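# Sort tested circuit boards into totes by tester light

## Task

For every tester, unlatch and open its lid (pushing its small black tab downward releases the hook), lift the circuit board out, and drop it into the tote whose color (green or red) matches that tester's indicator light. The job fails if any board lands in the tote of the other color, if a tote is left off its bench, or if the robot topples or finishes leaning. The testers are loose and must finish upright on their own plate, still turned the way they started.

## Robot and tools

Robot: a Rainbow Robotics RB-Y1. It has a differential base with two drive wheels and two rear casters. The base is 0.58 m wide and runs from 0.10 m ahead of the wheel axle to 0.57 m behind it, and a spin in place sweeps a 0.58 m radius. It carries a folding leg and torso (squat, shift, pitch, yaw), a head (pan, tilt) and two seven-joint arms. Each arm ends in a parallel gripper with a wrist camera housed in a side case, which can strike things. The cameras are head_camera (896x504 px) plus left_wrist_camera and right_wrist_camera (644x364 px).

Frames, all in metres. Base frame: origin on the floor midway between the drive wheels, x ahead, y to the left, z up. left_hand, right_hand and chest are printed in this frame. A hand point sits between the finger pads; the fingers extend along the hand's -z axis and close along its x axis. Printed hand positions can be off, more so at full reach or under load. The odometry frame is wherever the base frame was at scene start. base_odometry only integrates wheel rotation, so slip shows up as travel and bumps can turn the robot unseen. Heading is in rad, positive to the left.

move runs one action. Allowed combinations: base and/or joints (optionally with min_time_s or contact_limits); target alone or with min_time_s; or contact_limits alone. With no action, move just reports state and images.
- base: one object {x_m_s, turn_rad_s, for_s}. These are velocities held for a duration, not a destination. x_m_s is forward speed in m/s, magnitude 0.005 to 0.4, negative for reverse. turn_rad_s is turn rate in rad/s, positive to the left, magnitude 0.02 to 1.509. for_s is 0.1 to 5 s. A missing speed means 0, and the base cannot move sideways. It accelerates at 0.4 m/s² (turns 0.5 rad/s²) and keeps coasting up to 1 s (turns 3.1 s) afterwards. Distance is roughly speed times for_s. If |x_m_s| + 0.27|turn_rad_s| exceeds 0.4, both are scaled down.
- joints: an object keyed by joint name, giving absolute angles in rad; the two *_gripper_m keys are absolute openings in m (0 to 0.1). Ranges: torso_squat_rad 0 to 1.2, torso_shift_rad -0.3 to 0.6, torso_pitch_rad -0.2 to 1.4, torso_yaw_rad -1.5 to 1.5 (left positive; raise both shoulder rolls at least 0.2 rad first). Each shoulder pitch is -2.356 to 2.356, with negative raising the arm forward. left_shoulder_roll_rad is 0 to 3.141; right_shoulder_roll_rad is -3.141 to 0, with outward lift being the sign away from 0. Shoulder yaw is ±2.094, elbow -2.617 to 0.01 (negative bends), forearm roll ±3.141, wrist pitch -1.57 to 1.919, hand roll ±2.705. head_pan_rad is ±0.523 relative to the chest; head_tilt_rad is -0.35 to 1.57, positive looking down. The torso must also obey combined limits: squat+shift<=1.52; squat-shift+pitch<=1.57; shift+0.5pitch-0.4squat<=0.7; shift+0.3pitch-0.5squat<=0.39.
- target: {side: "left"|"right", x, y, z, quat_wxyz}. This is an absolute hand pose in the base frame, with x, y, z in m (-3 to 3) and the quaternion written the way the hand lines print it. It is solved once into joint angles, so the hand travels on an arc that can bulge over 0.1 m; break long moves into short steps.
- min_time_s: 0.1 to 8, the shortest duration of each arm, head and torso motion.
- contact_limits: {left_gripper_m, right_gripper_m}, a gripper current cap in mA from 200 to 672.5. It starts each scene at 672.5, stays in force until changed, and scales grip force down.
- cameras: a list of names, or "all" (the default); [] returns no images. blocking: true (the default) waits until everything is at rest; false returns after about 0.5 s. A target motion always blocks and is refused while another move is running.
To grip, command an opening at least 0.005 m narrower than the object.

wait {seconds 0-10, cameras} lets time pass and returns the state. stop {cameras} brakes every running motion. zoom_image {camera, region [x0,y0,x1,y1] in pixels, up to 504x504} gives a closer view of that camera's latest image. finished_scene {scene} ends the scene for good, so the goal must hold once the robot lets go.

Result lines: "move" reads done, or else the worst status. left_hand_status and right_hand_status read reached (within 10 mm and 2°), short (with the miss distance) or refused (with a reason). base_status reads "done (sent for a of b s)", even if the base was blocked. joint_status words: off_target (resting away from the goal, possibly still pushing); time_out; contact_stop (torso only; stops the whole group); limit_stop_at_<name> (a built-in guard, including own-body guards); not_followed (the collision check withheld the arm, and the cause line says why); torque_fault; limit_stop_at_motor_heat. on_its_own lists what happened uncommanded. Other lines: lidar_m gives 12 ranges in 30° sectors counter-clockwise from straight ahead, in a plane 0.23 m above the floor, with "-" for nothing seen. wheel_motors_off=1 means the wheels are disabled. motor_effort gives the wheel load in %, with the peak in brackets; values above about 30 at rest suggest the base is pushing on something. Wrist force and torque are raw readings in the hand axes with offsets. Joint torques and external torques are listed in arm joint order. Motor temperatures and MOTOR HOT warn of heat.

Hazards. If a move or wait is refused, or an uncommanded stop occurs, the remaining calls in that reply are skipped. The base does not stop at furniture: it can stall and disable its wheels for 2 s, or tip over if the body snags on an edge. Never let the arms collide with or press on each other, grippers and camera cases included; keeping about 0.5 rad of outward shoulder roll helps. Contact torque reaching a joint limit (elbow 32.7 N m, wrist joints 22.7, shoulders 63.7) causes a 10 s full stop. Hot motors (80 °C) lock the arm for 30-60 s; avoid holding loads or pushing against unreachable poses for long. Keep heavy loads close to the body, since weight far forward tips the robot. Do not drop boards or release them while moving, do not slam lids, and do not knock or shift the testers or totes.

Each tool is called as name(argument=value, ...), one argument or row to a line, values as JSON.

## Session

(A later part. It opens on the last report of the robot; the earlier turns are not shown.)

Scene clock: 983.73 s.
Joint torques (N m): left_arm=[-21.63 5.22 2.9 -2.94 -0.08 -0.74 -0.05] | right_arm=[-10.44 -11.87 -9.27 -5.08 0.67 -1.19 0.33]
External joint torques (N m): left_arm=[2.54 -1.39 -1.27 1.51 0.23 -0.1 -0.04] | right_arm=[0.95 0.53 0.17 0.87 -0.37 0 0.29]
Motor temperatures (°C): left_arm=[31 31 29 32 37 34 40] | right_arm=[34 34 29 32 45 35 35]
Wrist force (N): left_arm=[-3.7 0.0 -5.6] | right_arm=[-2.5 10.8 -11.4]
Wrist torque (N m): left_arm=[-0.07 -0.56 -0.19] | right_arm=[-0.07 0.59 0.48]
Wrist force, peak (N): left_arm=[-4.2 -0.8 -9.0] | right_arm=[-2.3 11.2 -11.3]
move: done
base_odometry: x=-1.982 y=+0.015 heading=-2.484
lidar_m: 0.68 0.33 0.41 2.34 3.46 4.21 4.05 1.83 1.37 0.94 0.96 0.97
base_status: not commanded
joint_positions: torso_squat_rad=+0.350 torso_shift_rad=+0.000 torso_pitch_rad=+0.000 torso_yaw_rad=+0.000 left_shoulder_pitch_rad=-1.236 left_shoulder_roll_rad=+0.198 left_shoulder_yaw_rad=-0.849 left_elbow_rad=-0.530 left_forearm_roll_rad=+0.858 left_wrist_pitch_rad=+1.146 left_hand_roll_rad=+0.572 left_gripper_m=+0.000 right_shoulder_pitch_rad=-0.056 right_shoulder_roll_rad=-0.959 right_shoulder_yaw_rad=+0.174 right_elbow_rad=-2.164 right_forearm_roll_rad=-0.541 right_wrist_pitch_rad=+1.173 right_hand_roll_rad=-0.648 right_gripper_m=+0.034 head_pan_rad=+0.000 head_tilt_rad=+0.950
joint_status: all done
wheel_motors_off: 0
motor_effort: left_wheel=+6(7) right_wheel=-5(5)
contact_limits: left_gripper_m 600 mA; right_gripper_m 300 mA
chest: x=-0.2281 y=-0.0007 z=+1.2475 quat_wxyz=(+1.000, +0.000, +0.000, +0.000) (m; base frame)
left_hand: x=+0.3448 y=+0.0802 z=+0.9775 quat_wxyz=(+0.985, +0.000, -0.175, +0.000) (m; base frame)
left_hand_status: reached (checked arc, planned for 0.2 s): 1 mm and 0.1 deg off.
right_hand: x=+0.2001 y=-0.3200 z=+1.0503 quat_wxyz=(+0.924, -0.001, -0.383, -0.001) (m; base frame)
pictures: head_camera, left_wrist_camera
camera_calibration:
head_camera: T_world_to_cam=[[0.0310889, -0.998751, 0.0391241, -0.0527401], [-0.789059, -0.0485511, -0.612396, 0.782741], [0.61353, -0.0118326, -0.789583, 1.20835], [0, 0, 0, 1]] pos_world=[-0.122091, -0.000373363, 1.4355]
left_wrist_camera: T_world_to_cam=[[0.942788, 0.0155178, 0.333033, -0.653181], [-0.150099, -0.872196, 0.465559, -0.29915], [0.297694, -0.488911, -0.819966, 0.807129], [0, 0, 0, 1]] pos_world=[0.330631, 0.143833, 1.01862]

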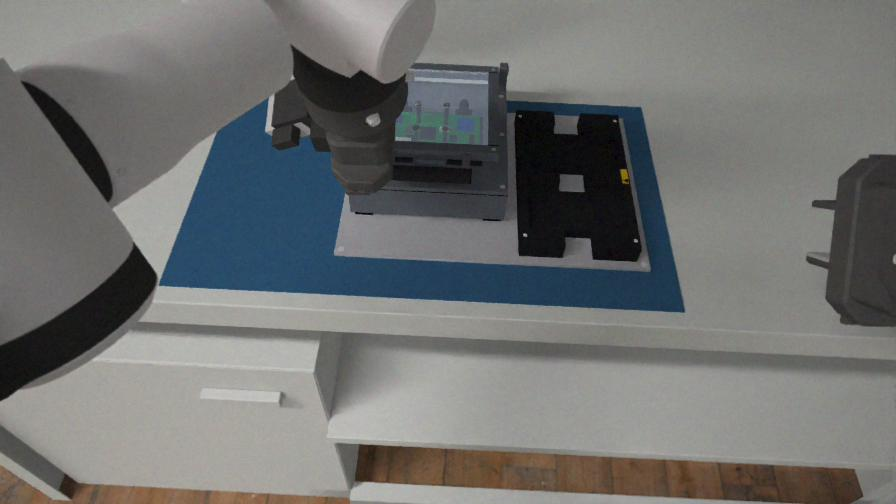

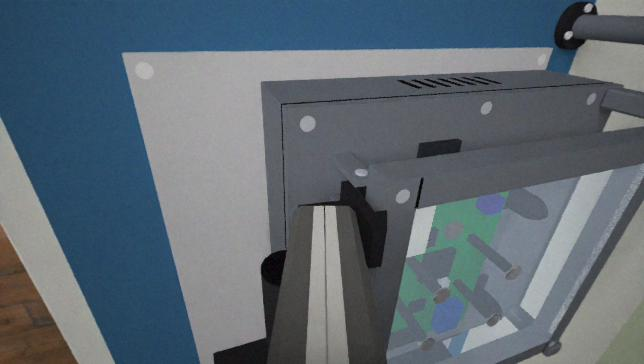

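move(
  target={"side":"left","x":0.345,"y":0.08,"z":0.969,"quat_wxyz":[0.985,0,-0.174,0]},
  cameras=["left_wrist_camera"],
)

zoom_image(
  camera="left_wrist_camera",
  region=[244, 60, 464, 220],
)

Scene clock: 988.90 s.
Joint torques (N m): left_arm=[-14.82 3.24 2.95 -1.64 0.09 -3.24 0.06] | right_arm=[-10.47 -11.74 -9.18 -5.11 0.73 -1.13 0.4]
External joint torques (N m): left_arm=[9.33 -3.33 -0.86 2.82 0.36 -2.59 0.08] | right_arm=[0.93 0.66 0.26 0.83 -0.31 0.06 0.35]
Motor temperatures (°C): left_arm=[31 31 29 32 37 34 40] | right_arm=[34 34 29 32 45 35 35]
Wrist force (N): left_arm=[-10.6 6.4 21.5] | right_arm=[-2.3 11.0 -11.3]
Wrist torque (N m): left_arm=[0.04 -0.20 -0.28] | right_arm=[-0.11 0.59 0.49]
Wrist force, peak (N): left_arm=[-16.6 6.7 38.0] | right_arm=[-2.5 11.1 -11.7]
move: done
base_odometry: x=-1.982 y=+0.015 heading=-2.483
lidar_m: 0.67 0.34 0.40 2.34 3.48 4.22 4.05 1.83 1.37 0.94 0.96 0.97
base_status: not commanded
joint_positions: torso_squat_rad=+0.350 torso_shift_rad=-0.001 torso_pitch_rad=-0.001 torso_yaw_rad=+0.000 left_shoulder_pitch_rad=-1.238 left_shoulder_roll_rad=+0.178 left_shoulder_yaw_rad=-0.849 left_elbow_rad=-0.484 left_forearm_roll_rad=+0.858 left_wrist_pitch_rad=+1.117 left_hand_roll_rad=+0.554 left_gripper_m=+0.000 right_shoulder_pitch_rad=-0.056 right_shoulder_roll_rad=-0.959 right_shoulder_yaw_rad=+0.174 right_elbow_rad=-2.164 right_forearm_roll_rad=-0.541 right_wrist_pitch_rad=+1.173 right_hand_roll_rad=-0.648 right_gripper_m=+0.034 head_pan_rad=+0.000 head_tilt_rad=+0.950
joint_status: all done
wheel_motors_off: 0
motor_effort: left_wheel=+9(10) right_wheel=-2(6)
contact_limits: left_gripper_m 600 mA; right_gripper_m 300 mA
chest: x=-0.2288 y=-0.0007 z=+1.2475 quat_wxyz=(+1.000, +0.000, -0.001, +0.000) (m; base frame)
left_hand: x=+0.3447 y=+0.0802 z=+0.9712 quat_wxyz=(+0.984, +0.000, -0.177, +0.000) (m; base frame)
left_hand_status: reached (checked arc, planned for 0.2 s): 2 mm and 0.3 deg off.
right_hand: x=+0.1996 y=-0.3200 z=+1.0507 quat_wxyz=(+0.923, -0.001, -0.384, +0.000) (m; base frame)
pictures: left_wrist_camera
camera_calibration:
left_wrist_camera: T_world_to_cam=[[0.941608, 0.0150503, 0.336376, -0.653841], [-0.152095, -0.872264, 0.464782, -0.29474], [0.300403, -0.488803, -0.819042, 0.800156], [0, 0, 0, 1]] pos_world=[0.330463, 0.143868, 1.01229]

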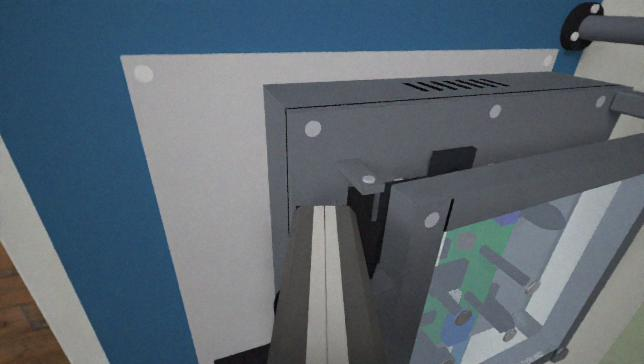

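Scaled by 2.291 from the camera's 644x364 image, which has a finer 920x520 frame.

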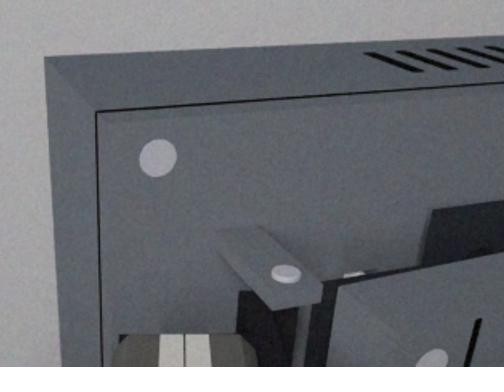

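move(
  target={"side":"left","x":0.342,"y":0.082,"z":1.01,"quat_wxyz":[0.985,0,-0.174,0]},
  cameras=[],
)

move(
  target={"side":"left","x":0.26,"y":0.2,"z":1.09,"quat_wxyz":[0.97,0,-0.24,0]},
  cameras=[],
)

move(
  target={"side":"left","x":0.2,"y":0.34,"z":1.1,"quat_wxyz":[0.924,0,-0.383,0]},
  cameras=["head_camera"],
)

zoom_image(
  camera="head_camera",
  region=[340, 50, 520, 220],
)

Scene clock: 995.20 s.
Joint torques (N m): left_arm=[-22.81 6.74 5.58 -4.16 -0.02 -0.61 0.14] | right_arm=[-10.3 -11.82 -9.24 -5.1 0.69 -1.32 0.34]
External joint torques (N m): left_arm=[1.5 -0.21 0.36 0.27 0.32 -0.02 0.16] | right_arm=[1.09 0.58 0.21 0.85 -0.35 -0.12 0.3]
Motor temperatures (°C): left_arm=[31 31 29 32 37 34 40] | right_arm=[34 34 29 32 45 35 35]
Wrist force (N): left_arm=[-4.2 0.3 -8.6] | right_arm=[-2.3 11.0 -11.0]
Wrist torque (N m): left_arm=[-0.09 -0.61 -0.21] | right_arm=[-0.10 0.58 0.50]
Wrist force, peak (N): left_arm=[-12.4 5.9 28.1] | right_arm=[-2.3 11.0 -11.6]
move: done
base_odometry: x=-1.982 y=+0.015 heading=-2.483
lidar_m: 0.68 0.33 0.41 2.34 3.46 4.22 4.04 1.83 1.38 0.95 0.96 0.97
base_status: not commanded
joint_positions: torso_squat_rad=+0.350 torso_shift_rad=+0.000 torso_pitch_rad=+0.000 torso_yaw_rad=+0.000 left_shoulder_pitch_rad=-1.252 left_shoulder_roll_rad=+0.264 left_shoulder_yaw_rad=-0.840 left_elbow_rad=-0.665 left_forearm_roll_rad=+0.873 left_wrist_pitch_rad=+1.264 left_hand_roll_rad=+0.612 left_gripper_m=+0.000 right_shoulder_pitch_rad=-0.056 right_shoulder_roll_rad=-0.959 right_shoulder_yaw_rad=+0.174 right_elbow_rad=-2.164 right_forearm_roll_rad=-0.541 right_wrist_pitch_rad=+1.173 right_hand_roll_rad=-0.648 right_gripper_m=+0.034 head_pan_rad=+0.000 head_tilt_rad=+0.950
joint_status: all done
wheel_motors_off: 0
motor_effort: left_wheel=+7(10) right_wheel=-4(5)
contact_limits: left_gripper_m 600 mA; right_gripper_m 300 mA
chest: x=-0.2281 y=-0.0007 z=+1.2475 quat_wxyz=(+1.000, +0.000, +0.000, +0.000) (m; base frame)
left_hand: x=+0.3422 y=+0.0822 z=+1.0092 quat_wxyz=(+0.986, +0.003, -0.167, +0.000) (m; base frame)
left_hand_status: reached (checked arc, planned for 0.5 s): 1 mm and 0.9 deg off.
right_hand: x=+0.2000 y=-0.3200 z=+1.0503 quat_wxyz=(+0.924, -0.001, -0.383, -0.001) (m; base frame)
pictures: none
No camera images: "cameras" was empty.

Scene clock: 997.13 s.
Joint torques (N m): left_arm=[-17.74 7.75 11.09 -3.18 -0.42 -0.63 0.14] | right_arm=[-10.38 -11.61 -9.23 -5.1 0.67 -1.24 0.41]
External joint torques (N m): left_arm=[1.21 -0.72 0.86 -0.03 0.27 0 0.16] | right_arm=[1.01 0.79 0.21 0.84 -0.37 -0.04 0.37]
Motor temperatures (°C): left_arm=[31 31 29 32 37 34 40] | right_arm=[34 34 29 32 45 35 35]
Wrist force (N): left_arm=[-4.9 0.4 -8.2] | right_arm=[-2.6 10.7 -11.3]
Wrist torque (N m): left_arm=[-0.14 -0.61 -0.20] | right_arm=[-0.07 0.57 0.50]
Wrist force, peak (N): left_arm=[-4.8 -0.2 -9.6] | right_arm=[-2.3 11.1 -11.5]
move: done
base_odometry: x=-1.982 y=+0.015 heading=-2.484
lidar_m: 0.68 0.34 0.40 2.33 3.46 4.21 4.05 1.82 1.38 0.95 0.96 0.97
base_status: not commanded
joint_positions: torso_squat_rad=+0.350 torso_shift_rad=+0.000 torso_pitch_rad=+0.000 torso_yaw_rad=+0.000 left_shoulder_pitch_rad=-0.889 left_shoulder_roll_rad=+0.888 left_shoulder_yaw_rad=-0.699 left_elbow_rad=-1.784 left_forearm_roll_rad=+0.886 left_wrist_pitch_rad=+1.513 left_hand_roll_rad=+0.893 left_gripper_m=+0.000 right_shoulder_pitch_rad=-0.056 right_shoulder_roll_rad=-0.959 right_shoulder_yaw_rad=+0.174 right_elbow_rad=-2.164 right_forearm_roll_rad=-0.541 right_wrist_pitch_rad=+1.173 right_hand_roll_rad=-0.648 right_gripper_m=+0.034 head_pan_rad=+0.000 head_tilt_rad=+0.950
joint_status: all done
wheel_motors_off: 0
motor_effort: left_wheel=+6(8) right_wheel=-3(6)
contact_limits: left_gripper_m 600 mA; right_gripper_m 300 mA
chest: x=-0.2281 y=-0.0007 z=+1.2475 quat_wxyz=(+1.000, +0.000, +0.000, +0.000) (m; base frame)
left_hand: x=+0.2600 y=+0.2001 z=+1.0900 quat_wxyz=(+0.971, +0.000, -0.240, +0.000) (m; base frame)
left_hand_status: reached (checked arc, planned for 1.5 s): 0 mm and 0.0 deg off.
right_hand: x=+0.2001 y=-0.3200 z=+1.0503 quat_wxyz=(+0.924, -0.001, -0.383, +0.000) (m; base frame)
pictures: none
No camera images: "cameras" was empty.

Scene clock: 998.47 s.
Joint torques (N m): left_arm=[-10.18 12.8 11.18 -1.32 -0.6 -0.5 0.21] | right_arm=[-10.48 -11.85 -9.28 -5.12 0.62 -1.2 0.3]
External joint torques (N m): left_arm=[1.12 -0.55 0.63 -0.01 0.31 0.24 0.25] | right_arm=[0.9 0.55 0.16 0.82 -0.42 -0.01 0.26]
Motor temperatures (°C): left_arm=[31 31 29 32 37 34 40] | right_arm=[34 34 29 32 45 35 35]
Wrist force (N): left_arm=[-6.5 0.5 -7.0] | right_arm=[-2.3 10.8 -11.1]
Wrist torque (N m): left_arm=[-0.13 -0.73 -0.17] | right_arm=[-0.09 0.58 0.48]
Wrist force, peak (N): left_arm=[-5.9 -0.6 -8.8] | right_arm=[-2.4 11.0 -11.5]
move: done
base_odometry: x=-1.982 y=+0.015 heading=-2.484
lidar_m: 0.67 0.33 0.40 2.34 3.46 4.21 4.05 1.82 1.38 0.95 0.97 0.97
base_status: not commanded
joint_positions: torso_squat_rad=+0.350 torso_shift_rad=+0.000 torso_pitch_rad=+0.000 torso_yaw_rad=+0.000 left_shoulder_pitch_rad=-0.286 left_shoulder_roll_rad=+1.505 left_shoulder_yaw_rad=-0.488 left_elbow_rad=-2.198 left_forearm_roll_rad=+0.740 left_wrist_pitch_rad=+0.923 left_hand_roll_rad=+1.032 left_gripper_m=+0.000 right_shoulder_pitch_rad=-0.056 right_shoulder_roll_rad=-0.959 right_shoulder_yaw_rad=+0.174 right_elbow_rad=-2.164 right_forearm_roll_rad=-0.541 right_wrist_pitch_rad=+1.173 right_hand_roll_rad=-0.648 right_gripper_m=+0.034 head_pan_rad=+0.000 head_tilt_rad=+0.950
joint_status: all done
wheel_motors_off: 0
motor_effort: left_wheel=+4(7) right_wheel=-4(5)
contact_limits: left_gripper_m 600 mA; right_gripper_m 300 mA
chest: x=-0.2281 y=-0.0007 z=+1.2475 quat_wxyz=(+1.000, +0.000, +0.000, +0.000) (m; base frame)
left_hand: x=+0.1996 y=+0.3395 z=+1.1006 quat_wxyz=(+0.925, +0.004, -0.380, +0.000) (m; base frame)
left_hand_status: reached (checked arc, planned for 1.0 s): 1 mm and 0.6 deg off.
right_hand: x=+0.2001 y=-0.3200 z=+1.0503 quat_wxyz=(+0.924, -0.001, -0.383, +0.000) (m; base frame)
pictures: head_camera
camera_calibration:
head_camera: T_world_to_cam=[[0.031133, -0.998749, 0.0391352, -0.0527272], [-0.789059, -0.0485927, -0.612393, 0.782747], [0.613528, -0.0118143, -0.789585, 1.20835], [0, 0, 0, 1]] pos_world=[-0.12208, -0.000349625, 1.4355]

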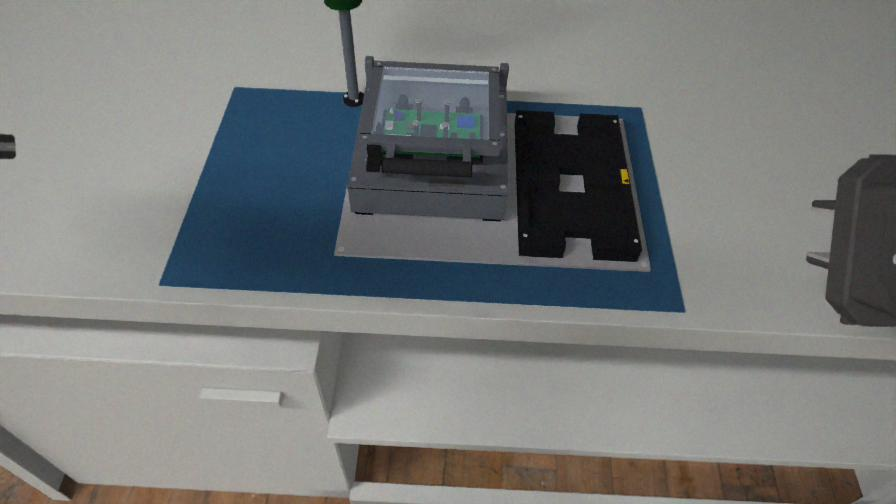

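Scaled by 2.800 from the camera's 896x504 image, which has a finer 1280x720 frame.

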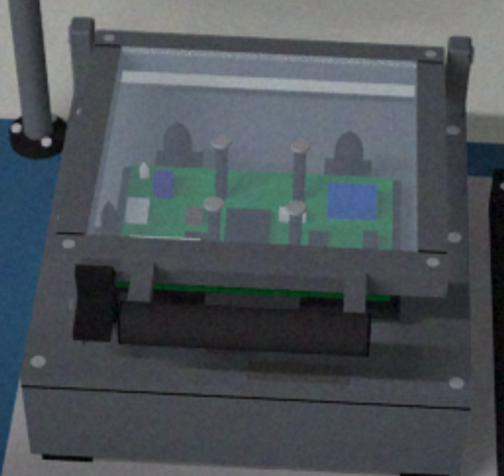

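move(
  joints={"right_gripper_m":0.034},
  contact_limits={"right_gripper_m":300},
  cameras=[],
)

move(
  target={"side":"right","x":0.22,"y":-0.1,"z":1.05,"quat_wxyz":[0.79,0.06,-0.6,0.05]},
  cameras=[],
)

move(
  target={"side":"right","x":0.245,"y":0.012,"z":0.977,"quat_wxyz":[0.79,0.06,-0.6,0.05]},
  cameras=["head_camera","right_wrist_camera"],
)

move(
  target={"side":"right","x":0.285,"y":0.017,"z":0.971,"quat_wxyz":[0.79,0.06,-0.6,0.05]},
  cameras=["head_camera","right_wrist_camera"],
)

zoom_image(
  camera="head_camera",
  region=[340, 70, 520, 250],
)

Scene clock: 1024.10 s.
Joint torques (N m): left_arm=[-10.06 12.89 10.98 -1.31 -0.6 -0.44 0.13] | right_arm=[-10.77 -11.78 -9.23 -5.12 0.68 -1.23 0.37]
External joint torques (N m): left_arm=[1.23 -0.45 0.42 0 0.31 0.3 0.17] | right_arm=[0.61 0.62 0.21 0.82 -0.36 -0.03 0.33]
Motor temperatures (°C): left_arm=[30 31 29 32 37 34 40] | right_arm=[34 34 29 32 45 35 35]
Wrist force (N): left_arm=[-6.6 0.3 -7.3] | right_arm=[-2.5 11.0 -11.2]
Wrist torque (N m): left_arm=[-0.09 -0.71 -0.18] | right_arm=[-0.12 0.59 0.49]
Wrist force, peak (N): left_arm=[-6.7 0.4 -7.4] | right_arm=[-2.6 10.9 -11.6]
move: done
base_odometry: x=-1.982 y=+0.015 heading=-2.484
lidar_m: 0.68 0.33 0.41 2.34 3.47 4.21 4.05 1.83 1.38 0.95 0.96 0.97
base_status: not commanded
joint_positions: torso_squat_rad=+0.350 torso_shift_rad=+0.000 torso_pitch_rad=+0.000 torso_yaw_rad=+0.000 left_shoulder_pitch_rad=-0.286 left_shoulder_roll_rad=+1.505 left_shoulder_yaw_rad=-0.488 left_elbow_rad=-2.198 left_forearm_roll_rad=+0.740 left_wrist_pitch_rad=+0.923 left_hand_roll_rad=+1.032 left_gripper_m=+0.000 right_shoulder_pitch_rad=-0.056 right_shoulder_roll_rad=-0.959 right_shoulder_yaw_rad=+0.174 right_elbow_rad=-2.164 right_forearm_roll_rad=-0.541 right_wrist_pitch_rad=+1.173 right_hand_roll_rad=-0.648 right_gripper_m=+0.034 head_pan_rad=+0.000 head_tilt_rad=+0.950
joint_status: all done
wheel_motors_off: 0
motor_effort: left_wheel=+5(6) right_wheel=-4(4)
contact_limits: left_gripper_m 600 mA; right_gripper_m 300 mA
chest: x=-0.2281 y=-0.0007 z=+1.2475 quat_wxyz=(+1.000, +0.000, +0.000, +0.000) (m; base frame)
left_hand: x=+0.1996 y=+0.3395 z=+1.1006 quat_wxyz=(+0.925, +0.004, -0.380, +0.000) (m; base frame)
right_hand: x=+0.2001 y=-0.3200 z=+1.0503 quat_wxyz=(+0.924, -0.001, -0.383, +0.000) (m; base frame)
pictures: none
No camera images: "cameras" was empty.

Scene clock: 1025.60 s.
Joint torques (N m): left_arm=[-10.08 12.74 11.12 -1.28 -0.6 -0.5 0.17] | right_arm=[-8.14 0.44 -3.49 -8.71 0.4 -1.36 -0.16]
External joint torques (N m): left_arm=[1.21 -0.61 0.56 0.03 0.31 0.24 0.21] | right_arm=[1.8 -0.14 -0.62 1.79 -0.63 0.22 -0.22]
Motor temperatures (°C): left_arm=[30 31 29 32 37 34 40] | right_arm=[34 34 29 32 45 35 35]
Wrist force (N): left_arm=[-6.7 0.4 -7.3] | right_arm=[-3.7 10.9 -8.6]
Wrist torque (N m): left_arm=[-0.09 -0.73 -0.17] | right_arm=[-0.14 0.51 0.46]
Wrist force, peak (N): left_arm=[-6.9 0.5 -7.4] | right_arm=[-3.1 10.9 -10.5]
move: done
base_odometry: x=-1.982 y=+0.015 heading=-2.484
lidar_m: 0.68 0.33 0.39 2.34 3.46 4.21 4.04 1.83 1.37 0.94 0.97 0.96
base_status: not commanded
joint_positions: torso_squat_rad=+0.350 torso_shift_rad=+0.000 torso_pitch_rad=+0.000 torso_yaw_rad=+0.000 left_shoulder_pitch_rad=-0.286 left_shoulder_roll_rad=+1.505 left_shoulder_yaw_rad=-0.488 left_elbow_rad=-2.198 left_forearm_roll_rad=+0.740 left_wrist_pitch_rad=+0.923 left_hand_roll_rad=+1.032 left_gripper_m=+0.000 right_shoulder_pitch_rad=+0.018 right_shoulder_roll_rad=-0.274 right_shoulder_yaw_rad=+0.542 right_elbow_rad=-2.072 right_forearm_roll_rad=+0.445 right_wrist_pitch_rad=+0.761 right_hand_roll_rad=-0.703 right_gripper_m=+0.034 head_pan_rad=+0.000 head_tilt_rad=+0.950
joint_status: all done
wheel_motors_off: 0
motor_effort: left_wheel=+5(6) right_wheel=-4(5)
contact_limits: left_gripper_m 600 mA; right_gripper_m 300 mA
chest: x=-0.2281 y=-0.0007 z=+1.2475 quat_wxyz=(+1.000, +0.000, +0.000, +0.000) (m; base frame)
left_hand: x=+0.1996 y=+0.3395 z=+1.1006 quat_wxyz=(+0.925, +0.004, -0.380, +0.000) (m; base frame)
right_hand: x=+0.2195 y=-0.0996 z=+1.0502 quat_wxyz=(+0.795, +0.061, -0.602, +0.052) (m; base frame)
right_hand_status: reached (checked arc, planned for 1.0 s): 1 mm and 0.3 deg off.
pictures: none
No camera images: "cameras" was empty.

Scene clock: 1027.23 s.
Joint torques (N m): left_arm=[-10.06 12.91 11.11 -1.33 -0.58 -0.46 0.16] | right_arm=[-11.01 6.02 -1.29 -9 0.55 -0.8 0.38]
External joint torques (N m): left_arm=[1.23 -0.43 0.56 -0.02 0.33 0.28 0.2] | right_arm=[1.23 -0.58 -0.27 1.7 -0.65 0.12 0.33]
Motor temperatures (°C): left_arm=[30 31 29 32 37 34 40] | right_arm=[34 34 29 32 45 35 35]
Wrist force (N): left_arm=[-6.5 0.2 -7.2] | right_arm=[-4.2 10.3 -8.4]
Wrist torque (N m): left_arm=[-0.10 -0.72 -0.16] | right_arm=[-0.06 0.47 0.47]
Wrist force, peak (N): left_arm=[-6.9 0.3 -7.3] | right_arm=[-3.1 12.0 -9.1]
move: done
base_odometry: x=-1.982 y=+0.015 heading=-2.484
lidar_m: 0.68 0.33 0.40 2.34 3.45 4.21 4.05 1.83 1.37 0.95 0.96 0.97
base_status: not commanded
joint_positions: torso_squat_rad=+0.350 torso_shift_rad=+0.000 torso_pitch_rad=+0.000 torso_yaw_rad=+0.000 left_shoulder_pitch_rad=-0.286 left_shoulder_roll_rad=+1.505 left_shoulder_yaw_rad=-0.488 left_elbow_rad=-2.198 left_forearm_roll_rad=+0.740 left_wrist_pitch_rad=+0.923 left_hand_roll_rad=+1.032 left_gripper_m=+0.000 right_shoulder_pitch_rad=-0.157 right_shoulder_roll_rad=+0.000 right_shoulder_yaw_rad=+0.691 right_elbow_rad=-1.512 right_forearm_roll_rad=+0.933 right_wrist_pitch_rad=+0.652 right_hand_roll_rad=-1.132 right_gripper_m=+0.034 head_pan_rad=+0.000 head_tilt_rad=+0.950
joint_status: all done
wheel_motors_off: 0
motor_effort: left_wheel=+6(7) right_wheel=-4(5)
contact_limits: left_gripper_m 600 mA; right_gripper_m 300 mA
chest: x=-0.2280 y=-0.0008 z=+1.2475 quat_wxyz=(+1.000, +0.000, +0.000, +0.000) (m; base frame)
left_hand: x=+0.1996 y=+0.3395 z=+1.1006 quat_wxyz=(+0.925, +0.004, -0.380, +0.000) (m; base frame)
right_hand: x=+0.2450 y=+0.0120 z=+0.9782 quat_wxyz=(+0.795, +0.064, -0.601, +0.054) (m; base frame)
right_hand_status: reached (checked arc, planned for 0.9 s): 1 mm and 0.7 deg off.
pictures: head_camera, right_wrist_camera
camera_calibration:
head_camera: T_world_to_cam=[[0.0311001, -0.998753, 0.0390499, -0.0526838], [-0.789074, -0.0485141, -0.61238, 0.782738], [0.613511, -0.0117682, -0.789599, 1.20835], [0, 0, 0, 1]] pos_world=[-0.122059, -0.000424236, 1.4355]
right_wrist_camera: T_world_to_cam=[[-0.259641, 0.0129023, -0.965619, 1.01047], [-0.564037, 0.809607, 0.162479, 0.00273054], [0.783868, 0.586831, -0.20293, 0.0711364], [0, 0, 0, 1]] pos_world=[0.208137, -0.056993, 0.989718]

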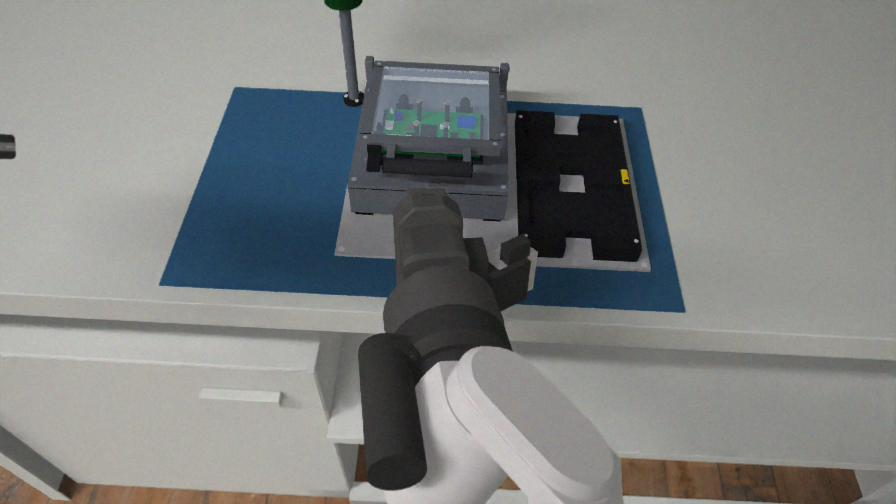

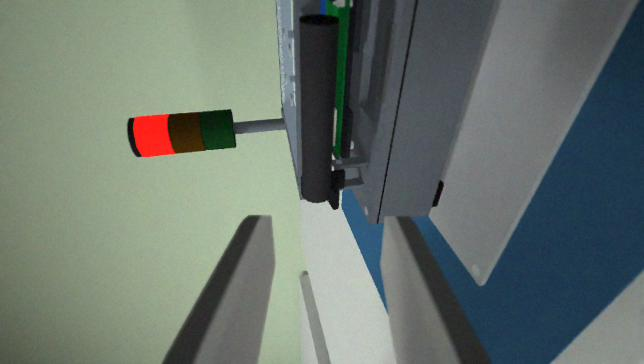

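Scene clock: 1028.10 s.
Joint torques (N m): left_arm=[-10.09 12.83 11.1 -1.14 -0.47 -0.54 0.23] | right_arm=[-13.53 5.73 -2.4 -8.36 1.02 -0.53 0.21]
External joint torques (N m): left_arm=[1.2 -0.52 0.55 0.17 0.44 0.2 0.27] | right_arm=[1.6 0.24 -0.24 1.97 -0.23 0.07 0.15]
Motor temperatures (°C): left_arm=[30 31 29 32 37 34 40] | right_arm=[34 34 29 32 45 35 35]
Wrist force (N): left_arm=[-6.6 0.4 -7.2] | right_arm=[-4.0 10.9 -9.1]
Wrist torque (N m): left_arm=[-0.10 -0.71 -0.15] | right_arm=[-0.15 0.46 0.45]
Wrist force, peak (N): left_arm=[-6.7 0.5 -7.4] | right_arm=[-4.5 12.0 -7.7]
move: done
base_odometry: x=-1.982 y=+0.015 heading=-2.484
lidar_m: 0.67 0.32 0.40 2.34 3.46 4.20 4.04 1.83 1.38 0.95 0.97 0.97
base_status: not commanded
joint_positions: torso_squat_rad=+0.350 torso_shift_rad=+0.000 torso_pitch_rad=+0.000 torso_yaw_rad=+0.000 left_shoulder_pitch_rad=-0.286 left_shoulder_roll_rad=+1.505 left_shoulder_yaw_rad=-0.488 left_elbow_rad=-2.198 left_forearm_roll_rad=+0.740 left_wrist_pitch_rad=+0.923 left_hand_roll_rad=+1.032 left_gripper_m=+0.000 right_shoulder_pitch_rad=-0.344 right_shoulder_roll_rad=+0.000 right_shoulder_yaw_rad=+0.694 right_elbow_rad=-1.291 right_forearm_roll_rad=+0.953 right_wrist_pitch_rad=+0.647 right_hand_roll_rad=-1.305 right_gripper_m=+0.034 head_pan_rad=+0.000 head_tilt_rad=+0.950
joint_status: all done
wheel_motors_off: 0
motor_effort: left_wheel=+5(6) right_wheel=-3(5)
contact_limits: left_gripper_m 600 mA; right_gripper_m 300 mA
chest: x=-0.2280 y=-0.0008 z=+1.2475 quat_wxyz=(+1.000, +0.000, +0.000, +0.000) (m; base frame)
left_hand: x=+0.1996 y=+0.3394 z=+1.1006 quat_wxyz=(+0.925, +0.004, -0.380, +0.000) (m; base frame)
right_hand: x=+0.2850 y=+0.0171 z=+0.9713 quat_wxyz=(+0.794, +0.061, -0.603, +0.050) (m; base frame)
right_hand_status: reached (checked arc, planned for 0.5 s): 0 mm and 0.0 deg off.
pictures: head_camera, right_wrist_camera
camera_calibration:
head_camera: T_world_to_cam=[[0.0310907, -0.998754, 0.0390262, -0.0526695], [-0.789082, -0.048492, -0.612371, 0.782734], [0.613501, -0.0117558, -0.789606, 1.20835], [0, 0, 0, 1]] pos_world=[-0.122046, -0.000442413, 1.4355]
right_wrist_camera: T_world_to_cam=[[-0.254747, 0.0156769, -0.966881, 1.01398], [-0.556813, 0.815098, 0.159921, 0.0226517], [0.790609, 0.579111, -0.198915, 0.0296457], [0, 0, 0, 1]] pos_world=[0.247483, -0.0515276, 0.982672]

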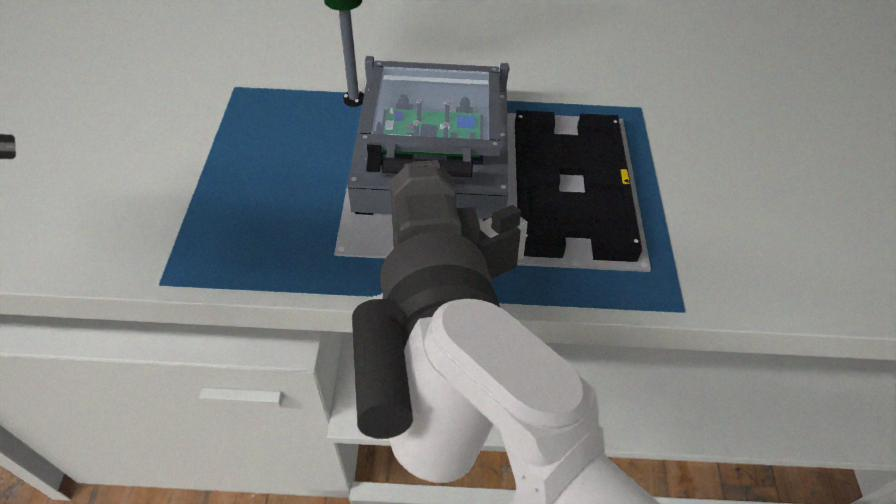

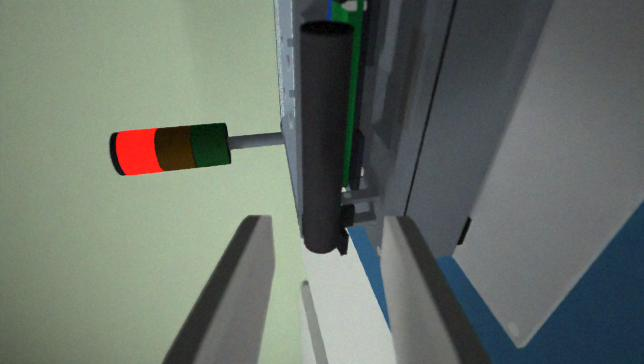

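Scaled by 2.800 from the camera's 896x504 image, which has a finer 1280x720 frame.

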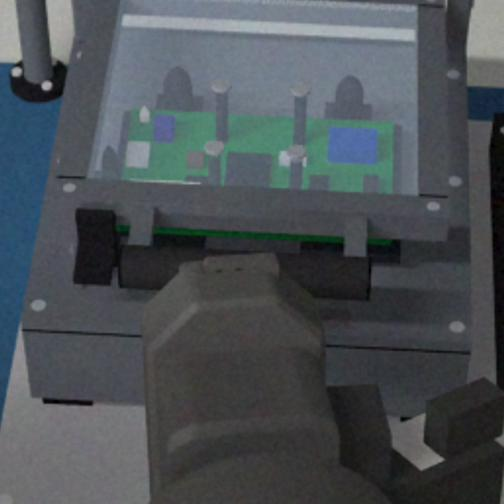

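move(
  target={"side":"right","x":0.31,"y":0.017,"z":0.971,"quat_wxyz":[0.79,0.06,-0.6,0.05]},
  cameras=["right_wrist_camera"],
)

move(
  target={"side":"right","x":0.326,"y":0.017,"z":0.971,"quat_wxyz":[0.79,0.06,-0.6,0.05]},
  cameras=["right_wrist_camera","head_camera"],
)

Scene clock: 1037.77 s.
Joint torques (N m): left_arm=[-10.12 12.92 11.02 -1.18 -0.58 -0.54 0.15] | right_arm=[-15.17 5.39 -3.05 -8.18 0.87 -0.61 -0.06]
External joint torques (N m): left_arm=[1.18 -0.43 0.47 0.13 0.33 0.2 0.19] | right_arm=[1.62 0.9 -0.39 1.88 -0.35 -0.15 -0.11]
Motor temperatures (°C): left_arm=[30 31 29 32 37 34 40] | right_arm=[34 34 29 32 45 35 35]
Wrist force (N): left_arm=[-6.7 0.3 -7.1] | right_arm=[-3.9 10.6 -8.4]
Wrist torque (N m): left_arm=[-0.07 -0.73 -0.17] | right_arm=[-0.10 0.46 0.45]
Wrist force, peak (N): left_arm=[-6.7 0.4 -7.3] | right_arm=[-4.5 11.3 -8.7]
move: done
base_odometry: x=-1.982 y=+0.015 heading=-2.484
lidar_m: 0.68 0.33 0.41 2.34 3.47 4.22 4.05 1.82 1.38 0.95 0.96 0.97
base_status: not commanded
joint_positions: torso_squat_rad=+0.350 torso_shift_rad=+0.000 torso_pitch_rad=+0.000 torso_yaw_rad=+0.000 left_shoulder_pitch_rad=-0.286 left_shoulder_roll_rad=+1.505 left_shoulder_yaw_rad=-0.488 left_elbow_rad=-2.198 left_forearm_roll_rad=+0.740 left_wrist_pitch_rad=+0.923 left_hand_roll_rad=+1.032 left_gripper_m=+0.000 right_shoulder_pitch_rad=-0.448 right_shoulder_roll_rad=+0.000 right_shoulder_yaw_rad=+0.685 right_elbow_rad=-1.167 right_forearm_roll_rad=+0.940 right_wrist_pitch_rad=+0.623 right_hand_roll_rad=-1.374 right_gripper_m=+0.034 head_pan_rad=+0.000 head_tilt_rad=+0.950
joint_status: all done
wheel_motors_off: 0
motor_effort: left_wheel=+5(6) right_wheel=-3(5)
contact_limits: left_gripper_m 600 mA; right_gripper_m 300 mA
chest: x=-0.2280 y=-0.0008 z=+1.2475 quat_wxyz=(+1.000, +0.000, +0.000, +0.000) (m; base frame)
left_hand: x=+0.1996 y=+0.3394 z=+1.1006 quat_wxyz=(+0.925, +0.004, -0.380, +0.000) (m; base frame)
right_hand: x=+0.3098 y=+0.0167 z=+0.9715 quat_wxyz=(+0.794, +0.060, -0.603, +0.051) (m; base frame)
right_hand_status: reached (checked arc, planned for 0.4 s): 1 mm and 0.1 deg off.
pictures: right_wrist_camera
camera_calibration:
right_wrist_camera: T_world_to_cam=[[-0.255238, 0.0149899, -0.966762, 1.02052], [-0.556889, 0.815097, 0.159664, 0.0370107], [0.790398, 0.579131, -0.199696, 0.0111198], [0, 0, 0, 1]] pos_world=[0.272296, -0.0519046, 0.982909]

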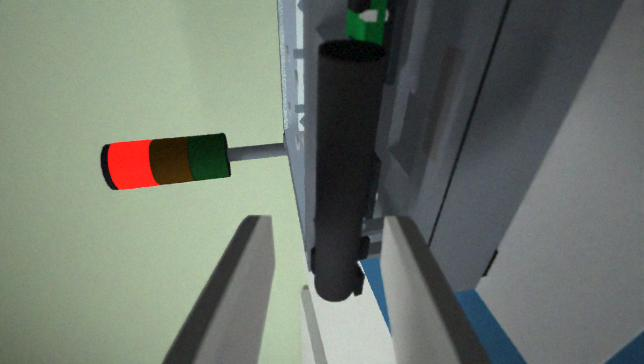

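Scene clock: 1038.43 s.
Joint torques (N m): left_arm=[-10.3 12.72 11.13 -1.22 -0.64 -0.49 0.14] | right_arm=[-16.5 4.65 -2.63 -7.9 0.88 -0.52 0.16]
External joint torques (N m): left_arm=[0.99 -0.63 0.57 0.09 0.27 0.25 0.17] | right_arm=[1.39 0.93 0.34 1.87 -0.31 -0.19 0.1]
Motor temperatures (°C): left_arm=[30 31 30 32 37 34 40] | right_arm=[34 34 29 32 45 35 35]
Wrist force (N): left_arm=[-6.7 0.3 -7.1] | right_arm=[-4.1 10.8 -8.2]
Wrist torque (N m): left_arm=[-0.10 -0.75 -0.18] | right_arm=[-0.14 0.44 0.47]
Wrist force, peak (N): left_arm=[-6.4 0.3 -7.6] | right_arm=[-5.1 11.2 -8.6]
move: done
base_odometry: x=-1.982 y=+0.015 heading=-2.484
lidar_m: 0.68 0.33 0.41 2.34 3.47 4.21 4.05 1.83 1.38 0.95 0.97 0.96
base_status: not commanded
joint_positions: torso_squat_rad=+0.350 torso_shift_rad=+0.000 torso_pitch_rad=+0.000 torso_yaw_rad=+0.000 left_shoulder_pitch_rad=-0.286 left_shoulder_roll_rad=+1.505 left_shoulder_yaw_rad=-0.488 left_elbow_rad=-2.198 left_forearm_roll_rad=+0.740 left_wrist_pitch_rad=+0.923 left_hand_roll_rad=+1.032 left_gripper_m=+0.000 right_shoulder_pitch_rad=-0.524 right_shoulder_roll_rad=+0.000 right_shoulder_yaw_rad=+0.691 right_elbow_rad=-1.070 right_forearm_roll_rad=+0.941 right_wrist_pitch_rad=+0.606 right_hand_roll_rad=-1.442 right_gripper_m=+0.034 head_pan_rad=+0.000 head_tilt_rad=+0.950
joint_status: all done
wheel_motors_off: 0
motor_effort: left_wheel=+5(6) right_wheel=-4(5)
contact_limits: left_gripper_m 600 mA; right_gripper_m 300 mA
chest: x=-0.2280 y=-0.0008 z=+1.2475 quat_wxyz=(+1.000, +0.000, +0.000, +0.000) (m; base frame)
left_hand: x=+0.1996 y=+0.3394 z=+1.1006 quat_wxyz=(+0.925, +0.004, -0.380, +0.000) (m; base frame)
right_hand: x=+0.3260 y=+0.0168 z=+0.9714 quat_wxyz=(+0.794, +0.060, -0.603, +0.050) (m; base frame)
right_hand_status: reached (checked arc, planned for 0.4 s): 0 mm and 0.0 deg off.
pictures: head_camera, right_wrist_camera
camera_calibration:
head_camera: T_world_to_cam=[[0.031102, -0.998754, 0.0390398, -0.0526746], [-0.789083, -0.0485092, -0.612368, 0.782726], [0.613499, -0.0117597, -0.789608, 1.20836], [0, 0, 0, 1]] pos_world=[-0.122051, -0.00042951, 1.4355]
right_wrist_camera: T_world_to_cam=[[-0.25501, 0.0154085, -0.966816, 1.02447], [-0.556549, 0.815304, 0.159791, 0.0457381], [0.79071, 0.578829, -0.199335, -0.00220289], [0, 0, 0, 1]] pos_world=[0.288448, -0.0518009, 0.982727]

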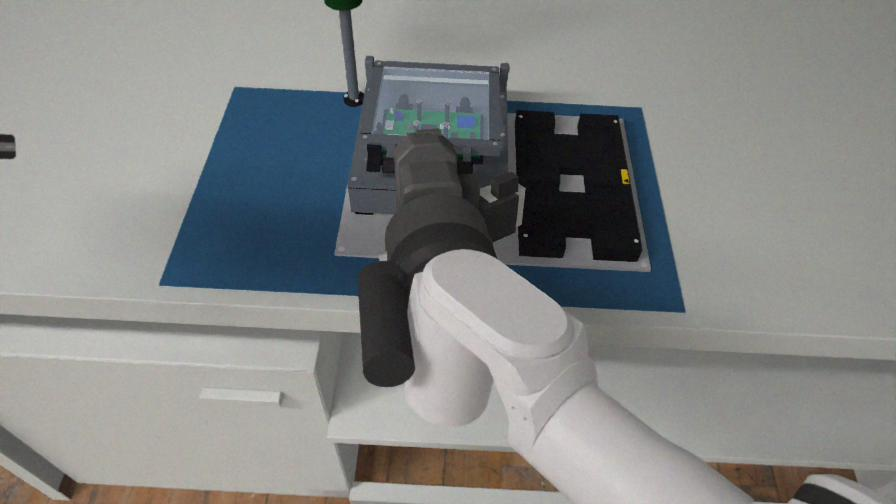

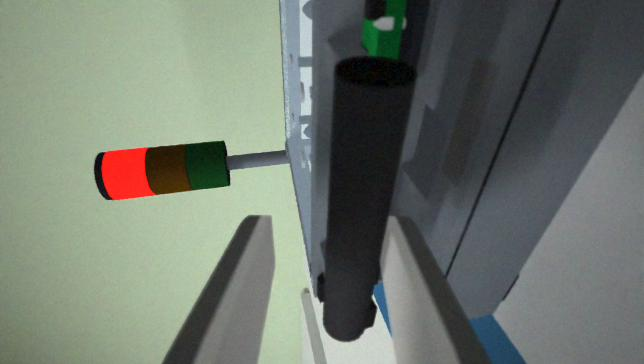

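move(
  joints={"right_gripper_m":0.005},
  contact_limits={"right_gripper_m":500},
  cameras=["right_wrist_camera","head_camera"],
)

Scene clock: 1054.93 s.
Joint torques (N m): left_arm=[-10.04 12.64 11.5 -1.12 -0.56 -0.51 0.16] | right_arm=[-18.7 4.79 -3.06 -9.49 1.4 -0.43 0.14]
External joint torques (N m): left_arm=[1.26 -0.7 0.94 0.19 0.35 0.23 0.19] | right_arm=[-0.81 1.07 -0.09 0.27 0.21 -0.1 0.09]
Motor temperatures (°C): left_arm=[30 31 30 32 37 34 40] | right_arm=[34 34 28 32 45 35 35]
Wrist force (N): left_arm=[-6.5 0.2 -7.1] | right_arm=[-6.4 10.7 -1.8]
Wrist torque (N m): left_arm=[-0.08 -0.71 -0.17] | right_arm=[-0.16 0.53 0.07]
Wrist force, peak (N): left_arm=[-6.7 0.5 -7.5] | right_arm=[-10.0 11.9 -9.6]
move: off_target
base_odometry: x=-1.982 y=+0.015 heading=-2.484
lidar_m: 0.69 0.33 0.40 2.34 3.47 4.21 4.05 1.83 1.37 0.95 0.97 0.97
base_status: not commanded
joint_positions: torso_squat_rad=+0.350 torso_shift_rad=+0.000 torso_pitch_rad=+0.000 torso_yaw_rad=+0.000 left_shoulder_pitch_rad=-0.286 left_shoulder_roll_rad=+1.505 left_shoulder_yaw_rad=-0.488 left_elbow_rad=-2.198 left_forearm_roll_rad=+0.740 left_wrist_pitch_rad=+0.923 left_hand_roll_rad=+1.032 left_gripper_m=+0.000 right_shoulder_pitch_rad=-0.524 right_shoulder_roll_rad=+0.000 right_shoulder_yaw_rad=+0.692 right_elbow_rad=-1.070 right_forearm_roll_rad=+0.941 right_wrist_pitch_rad=+0.606 right_hand_roll_rad=-1.442 right_gripper_m=+0.014 head_pan_rad=+0.000 head_tilt_rad=+0.950
joint_status: right_gripper_m off_target (ended at +0.014, target +0.005)
wheel_motors_off: 0
motor_effort: left_wheel=+4(6) right_wheel=-5(5)
contact_limits: left_gripper_m 600 mA; right_gripper_m 500 mA
chest: x=-0.2280 y=-0.0008 z=+1.2475 quat_wxyz=(+1.000, +0.000, +0.000, +0.000) (m; base frame)
left_hand: x=+0.1996 y=+0.3394 z=+1.1006 quat_wxyz=(+0.925, +0.004, -0.380, +0.000) (m; base frame)
right_hand: x=+0.3258 y=+0.0167 z=+0.9709 quat_wxyz=(+0.794, +0.060, -0.602, +0.050) (m; base frame)
pictures: head_camera, right_wrist_camera
camera_calibration:
head_camera: T_world_to_cam=[[0.0311004, -0.998754, 0.0390397, -0.0526743], [-0.789087, -0.0485078, -0.612363, 0.782709], [0.613493, -0.011761, -0.789612, 1.20837], [0, 0, 0, 1]] pos_world=[-0.122061, -0.000429519, 1.4355]
right_wrist_camera: T_world_to_cam=[[-0.255813, 0.0151992, -0.966607, 1.02404], [-0.556299, 0.815424, 0.160047, 0.0454657], [0.790627, 0.578664, -0.200141, -0.00126216], [0, 0, 0, 1]] pos_world=[0.288253, -0.051908, 0.982312]

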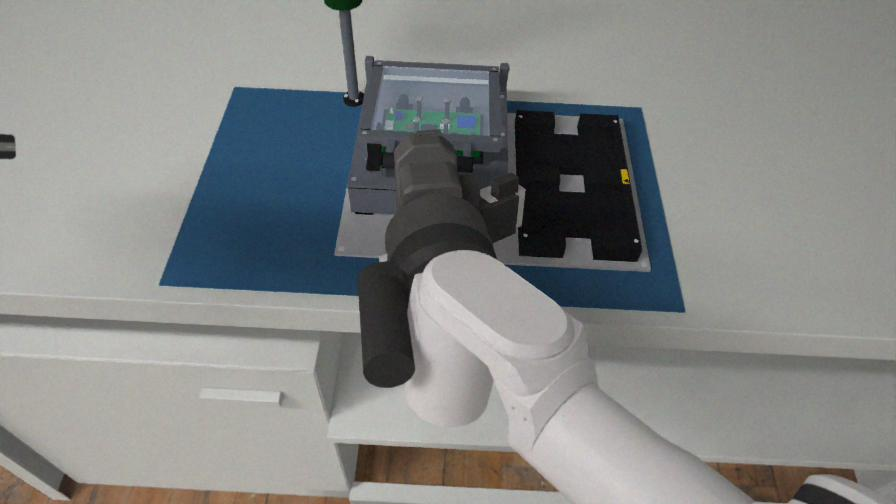

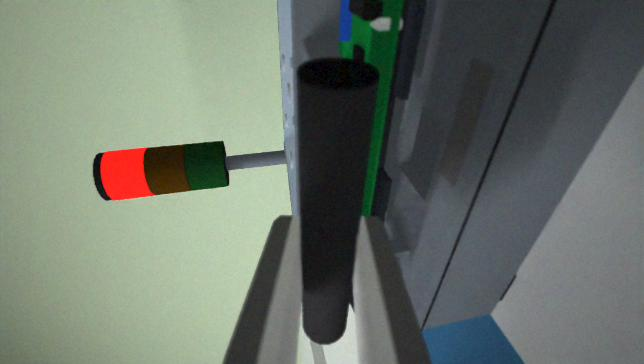

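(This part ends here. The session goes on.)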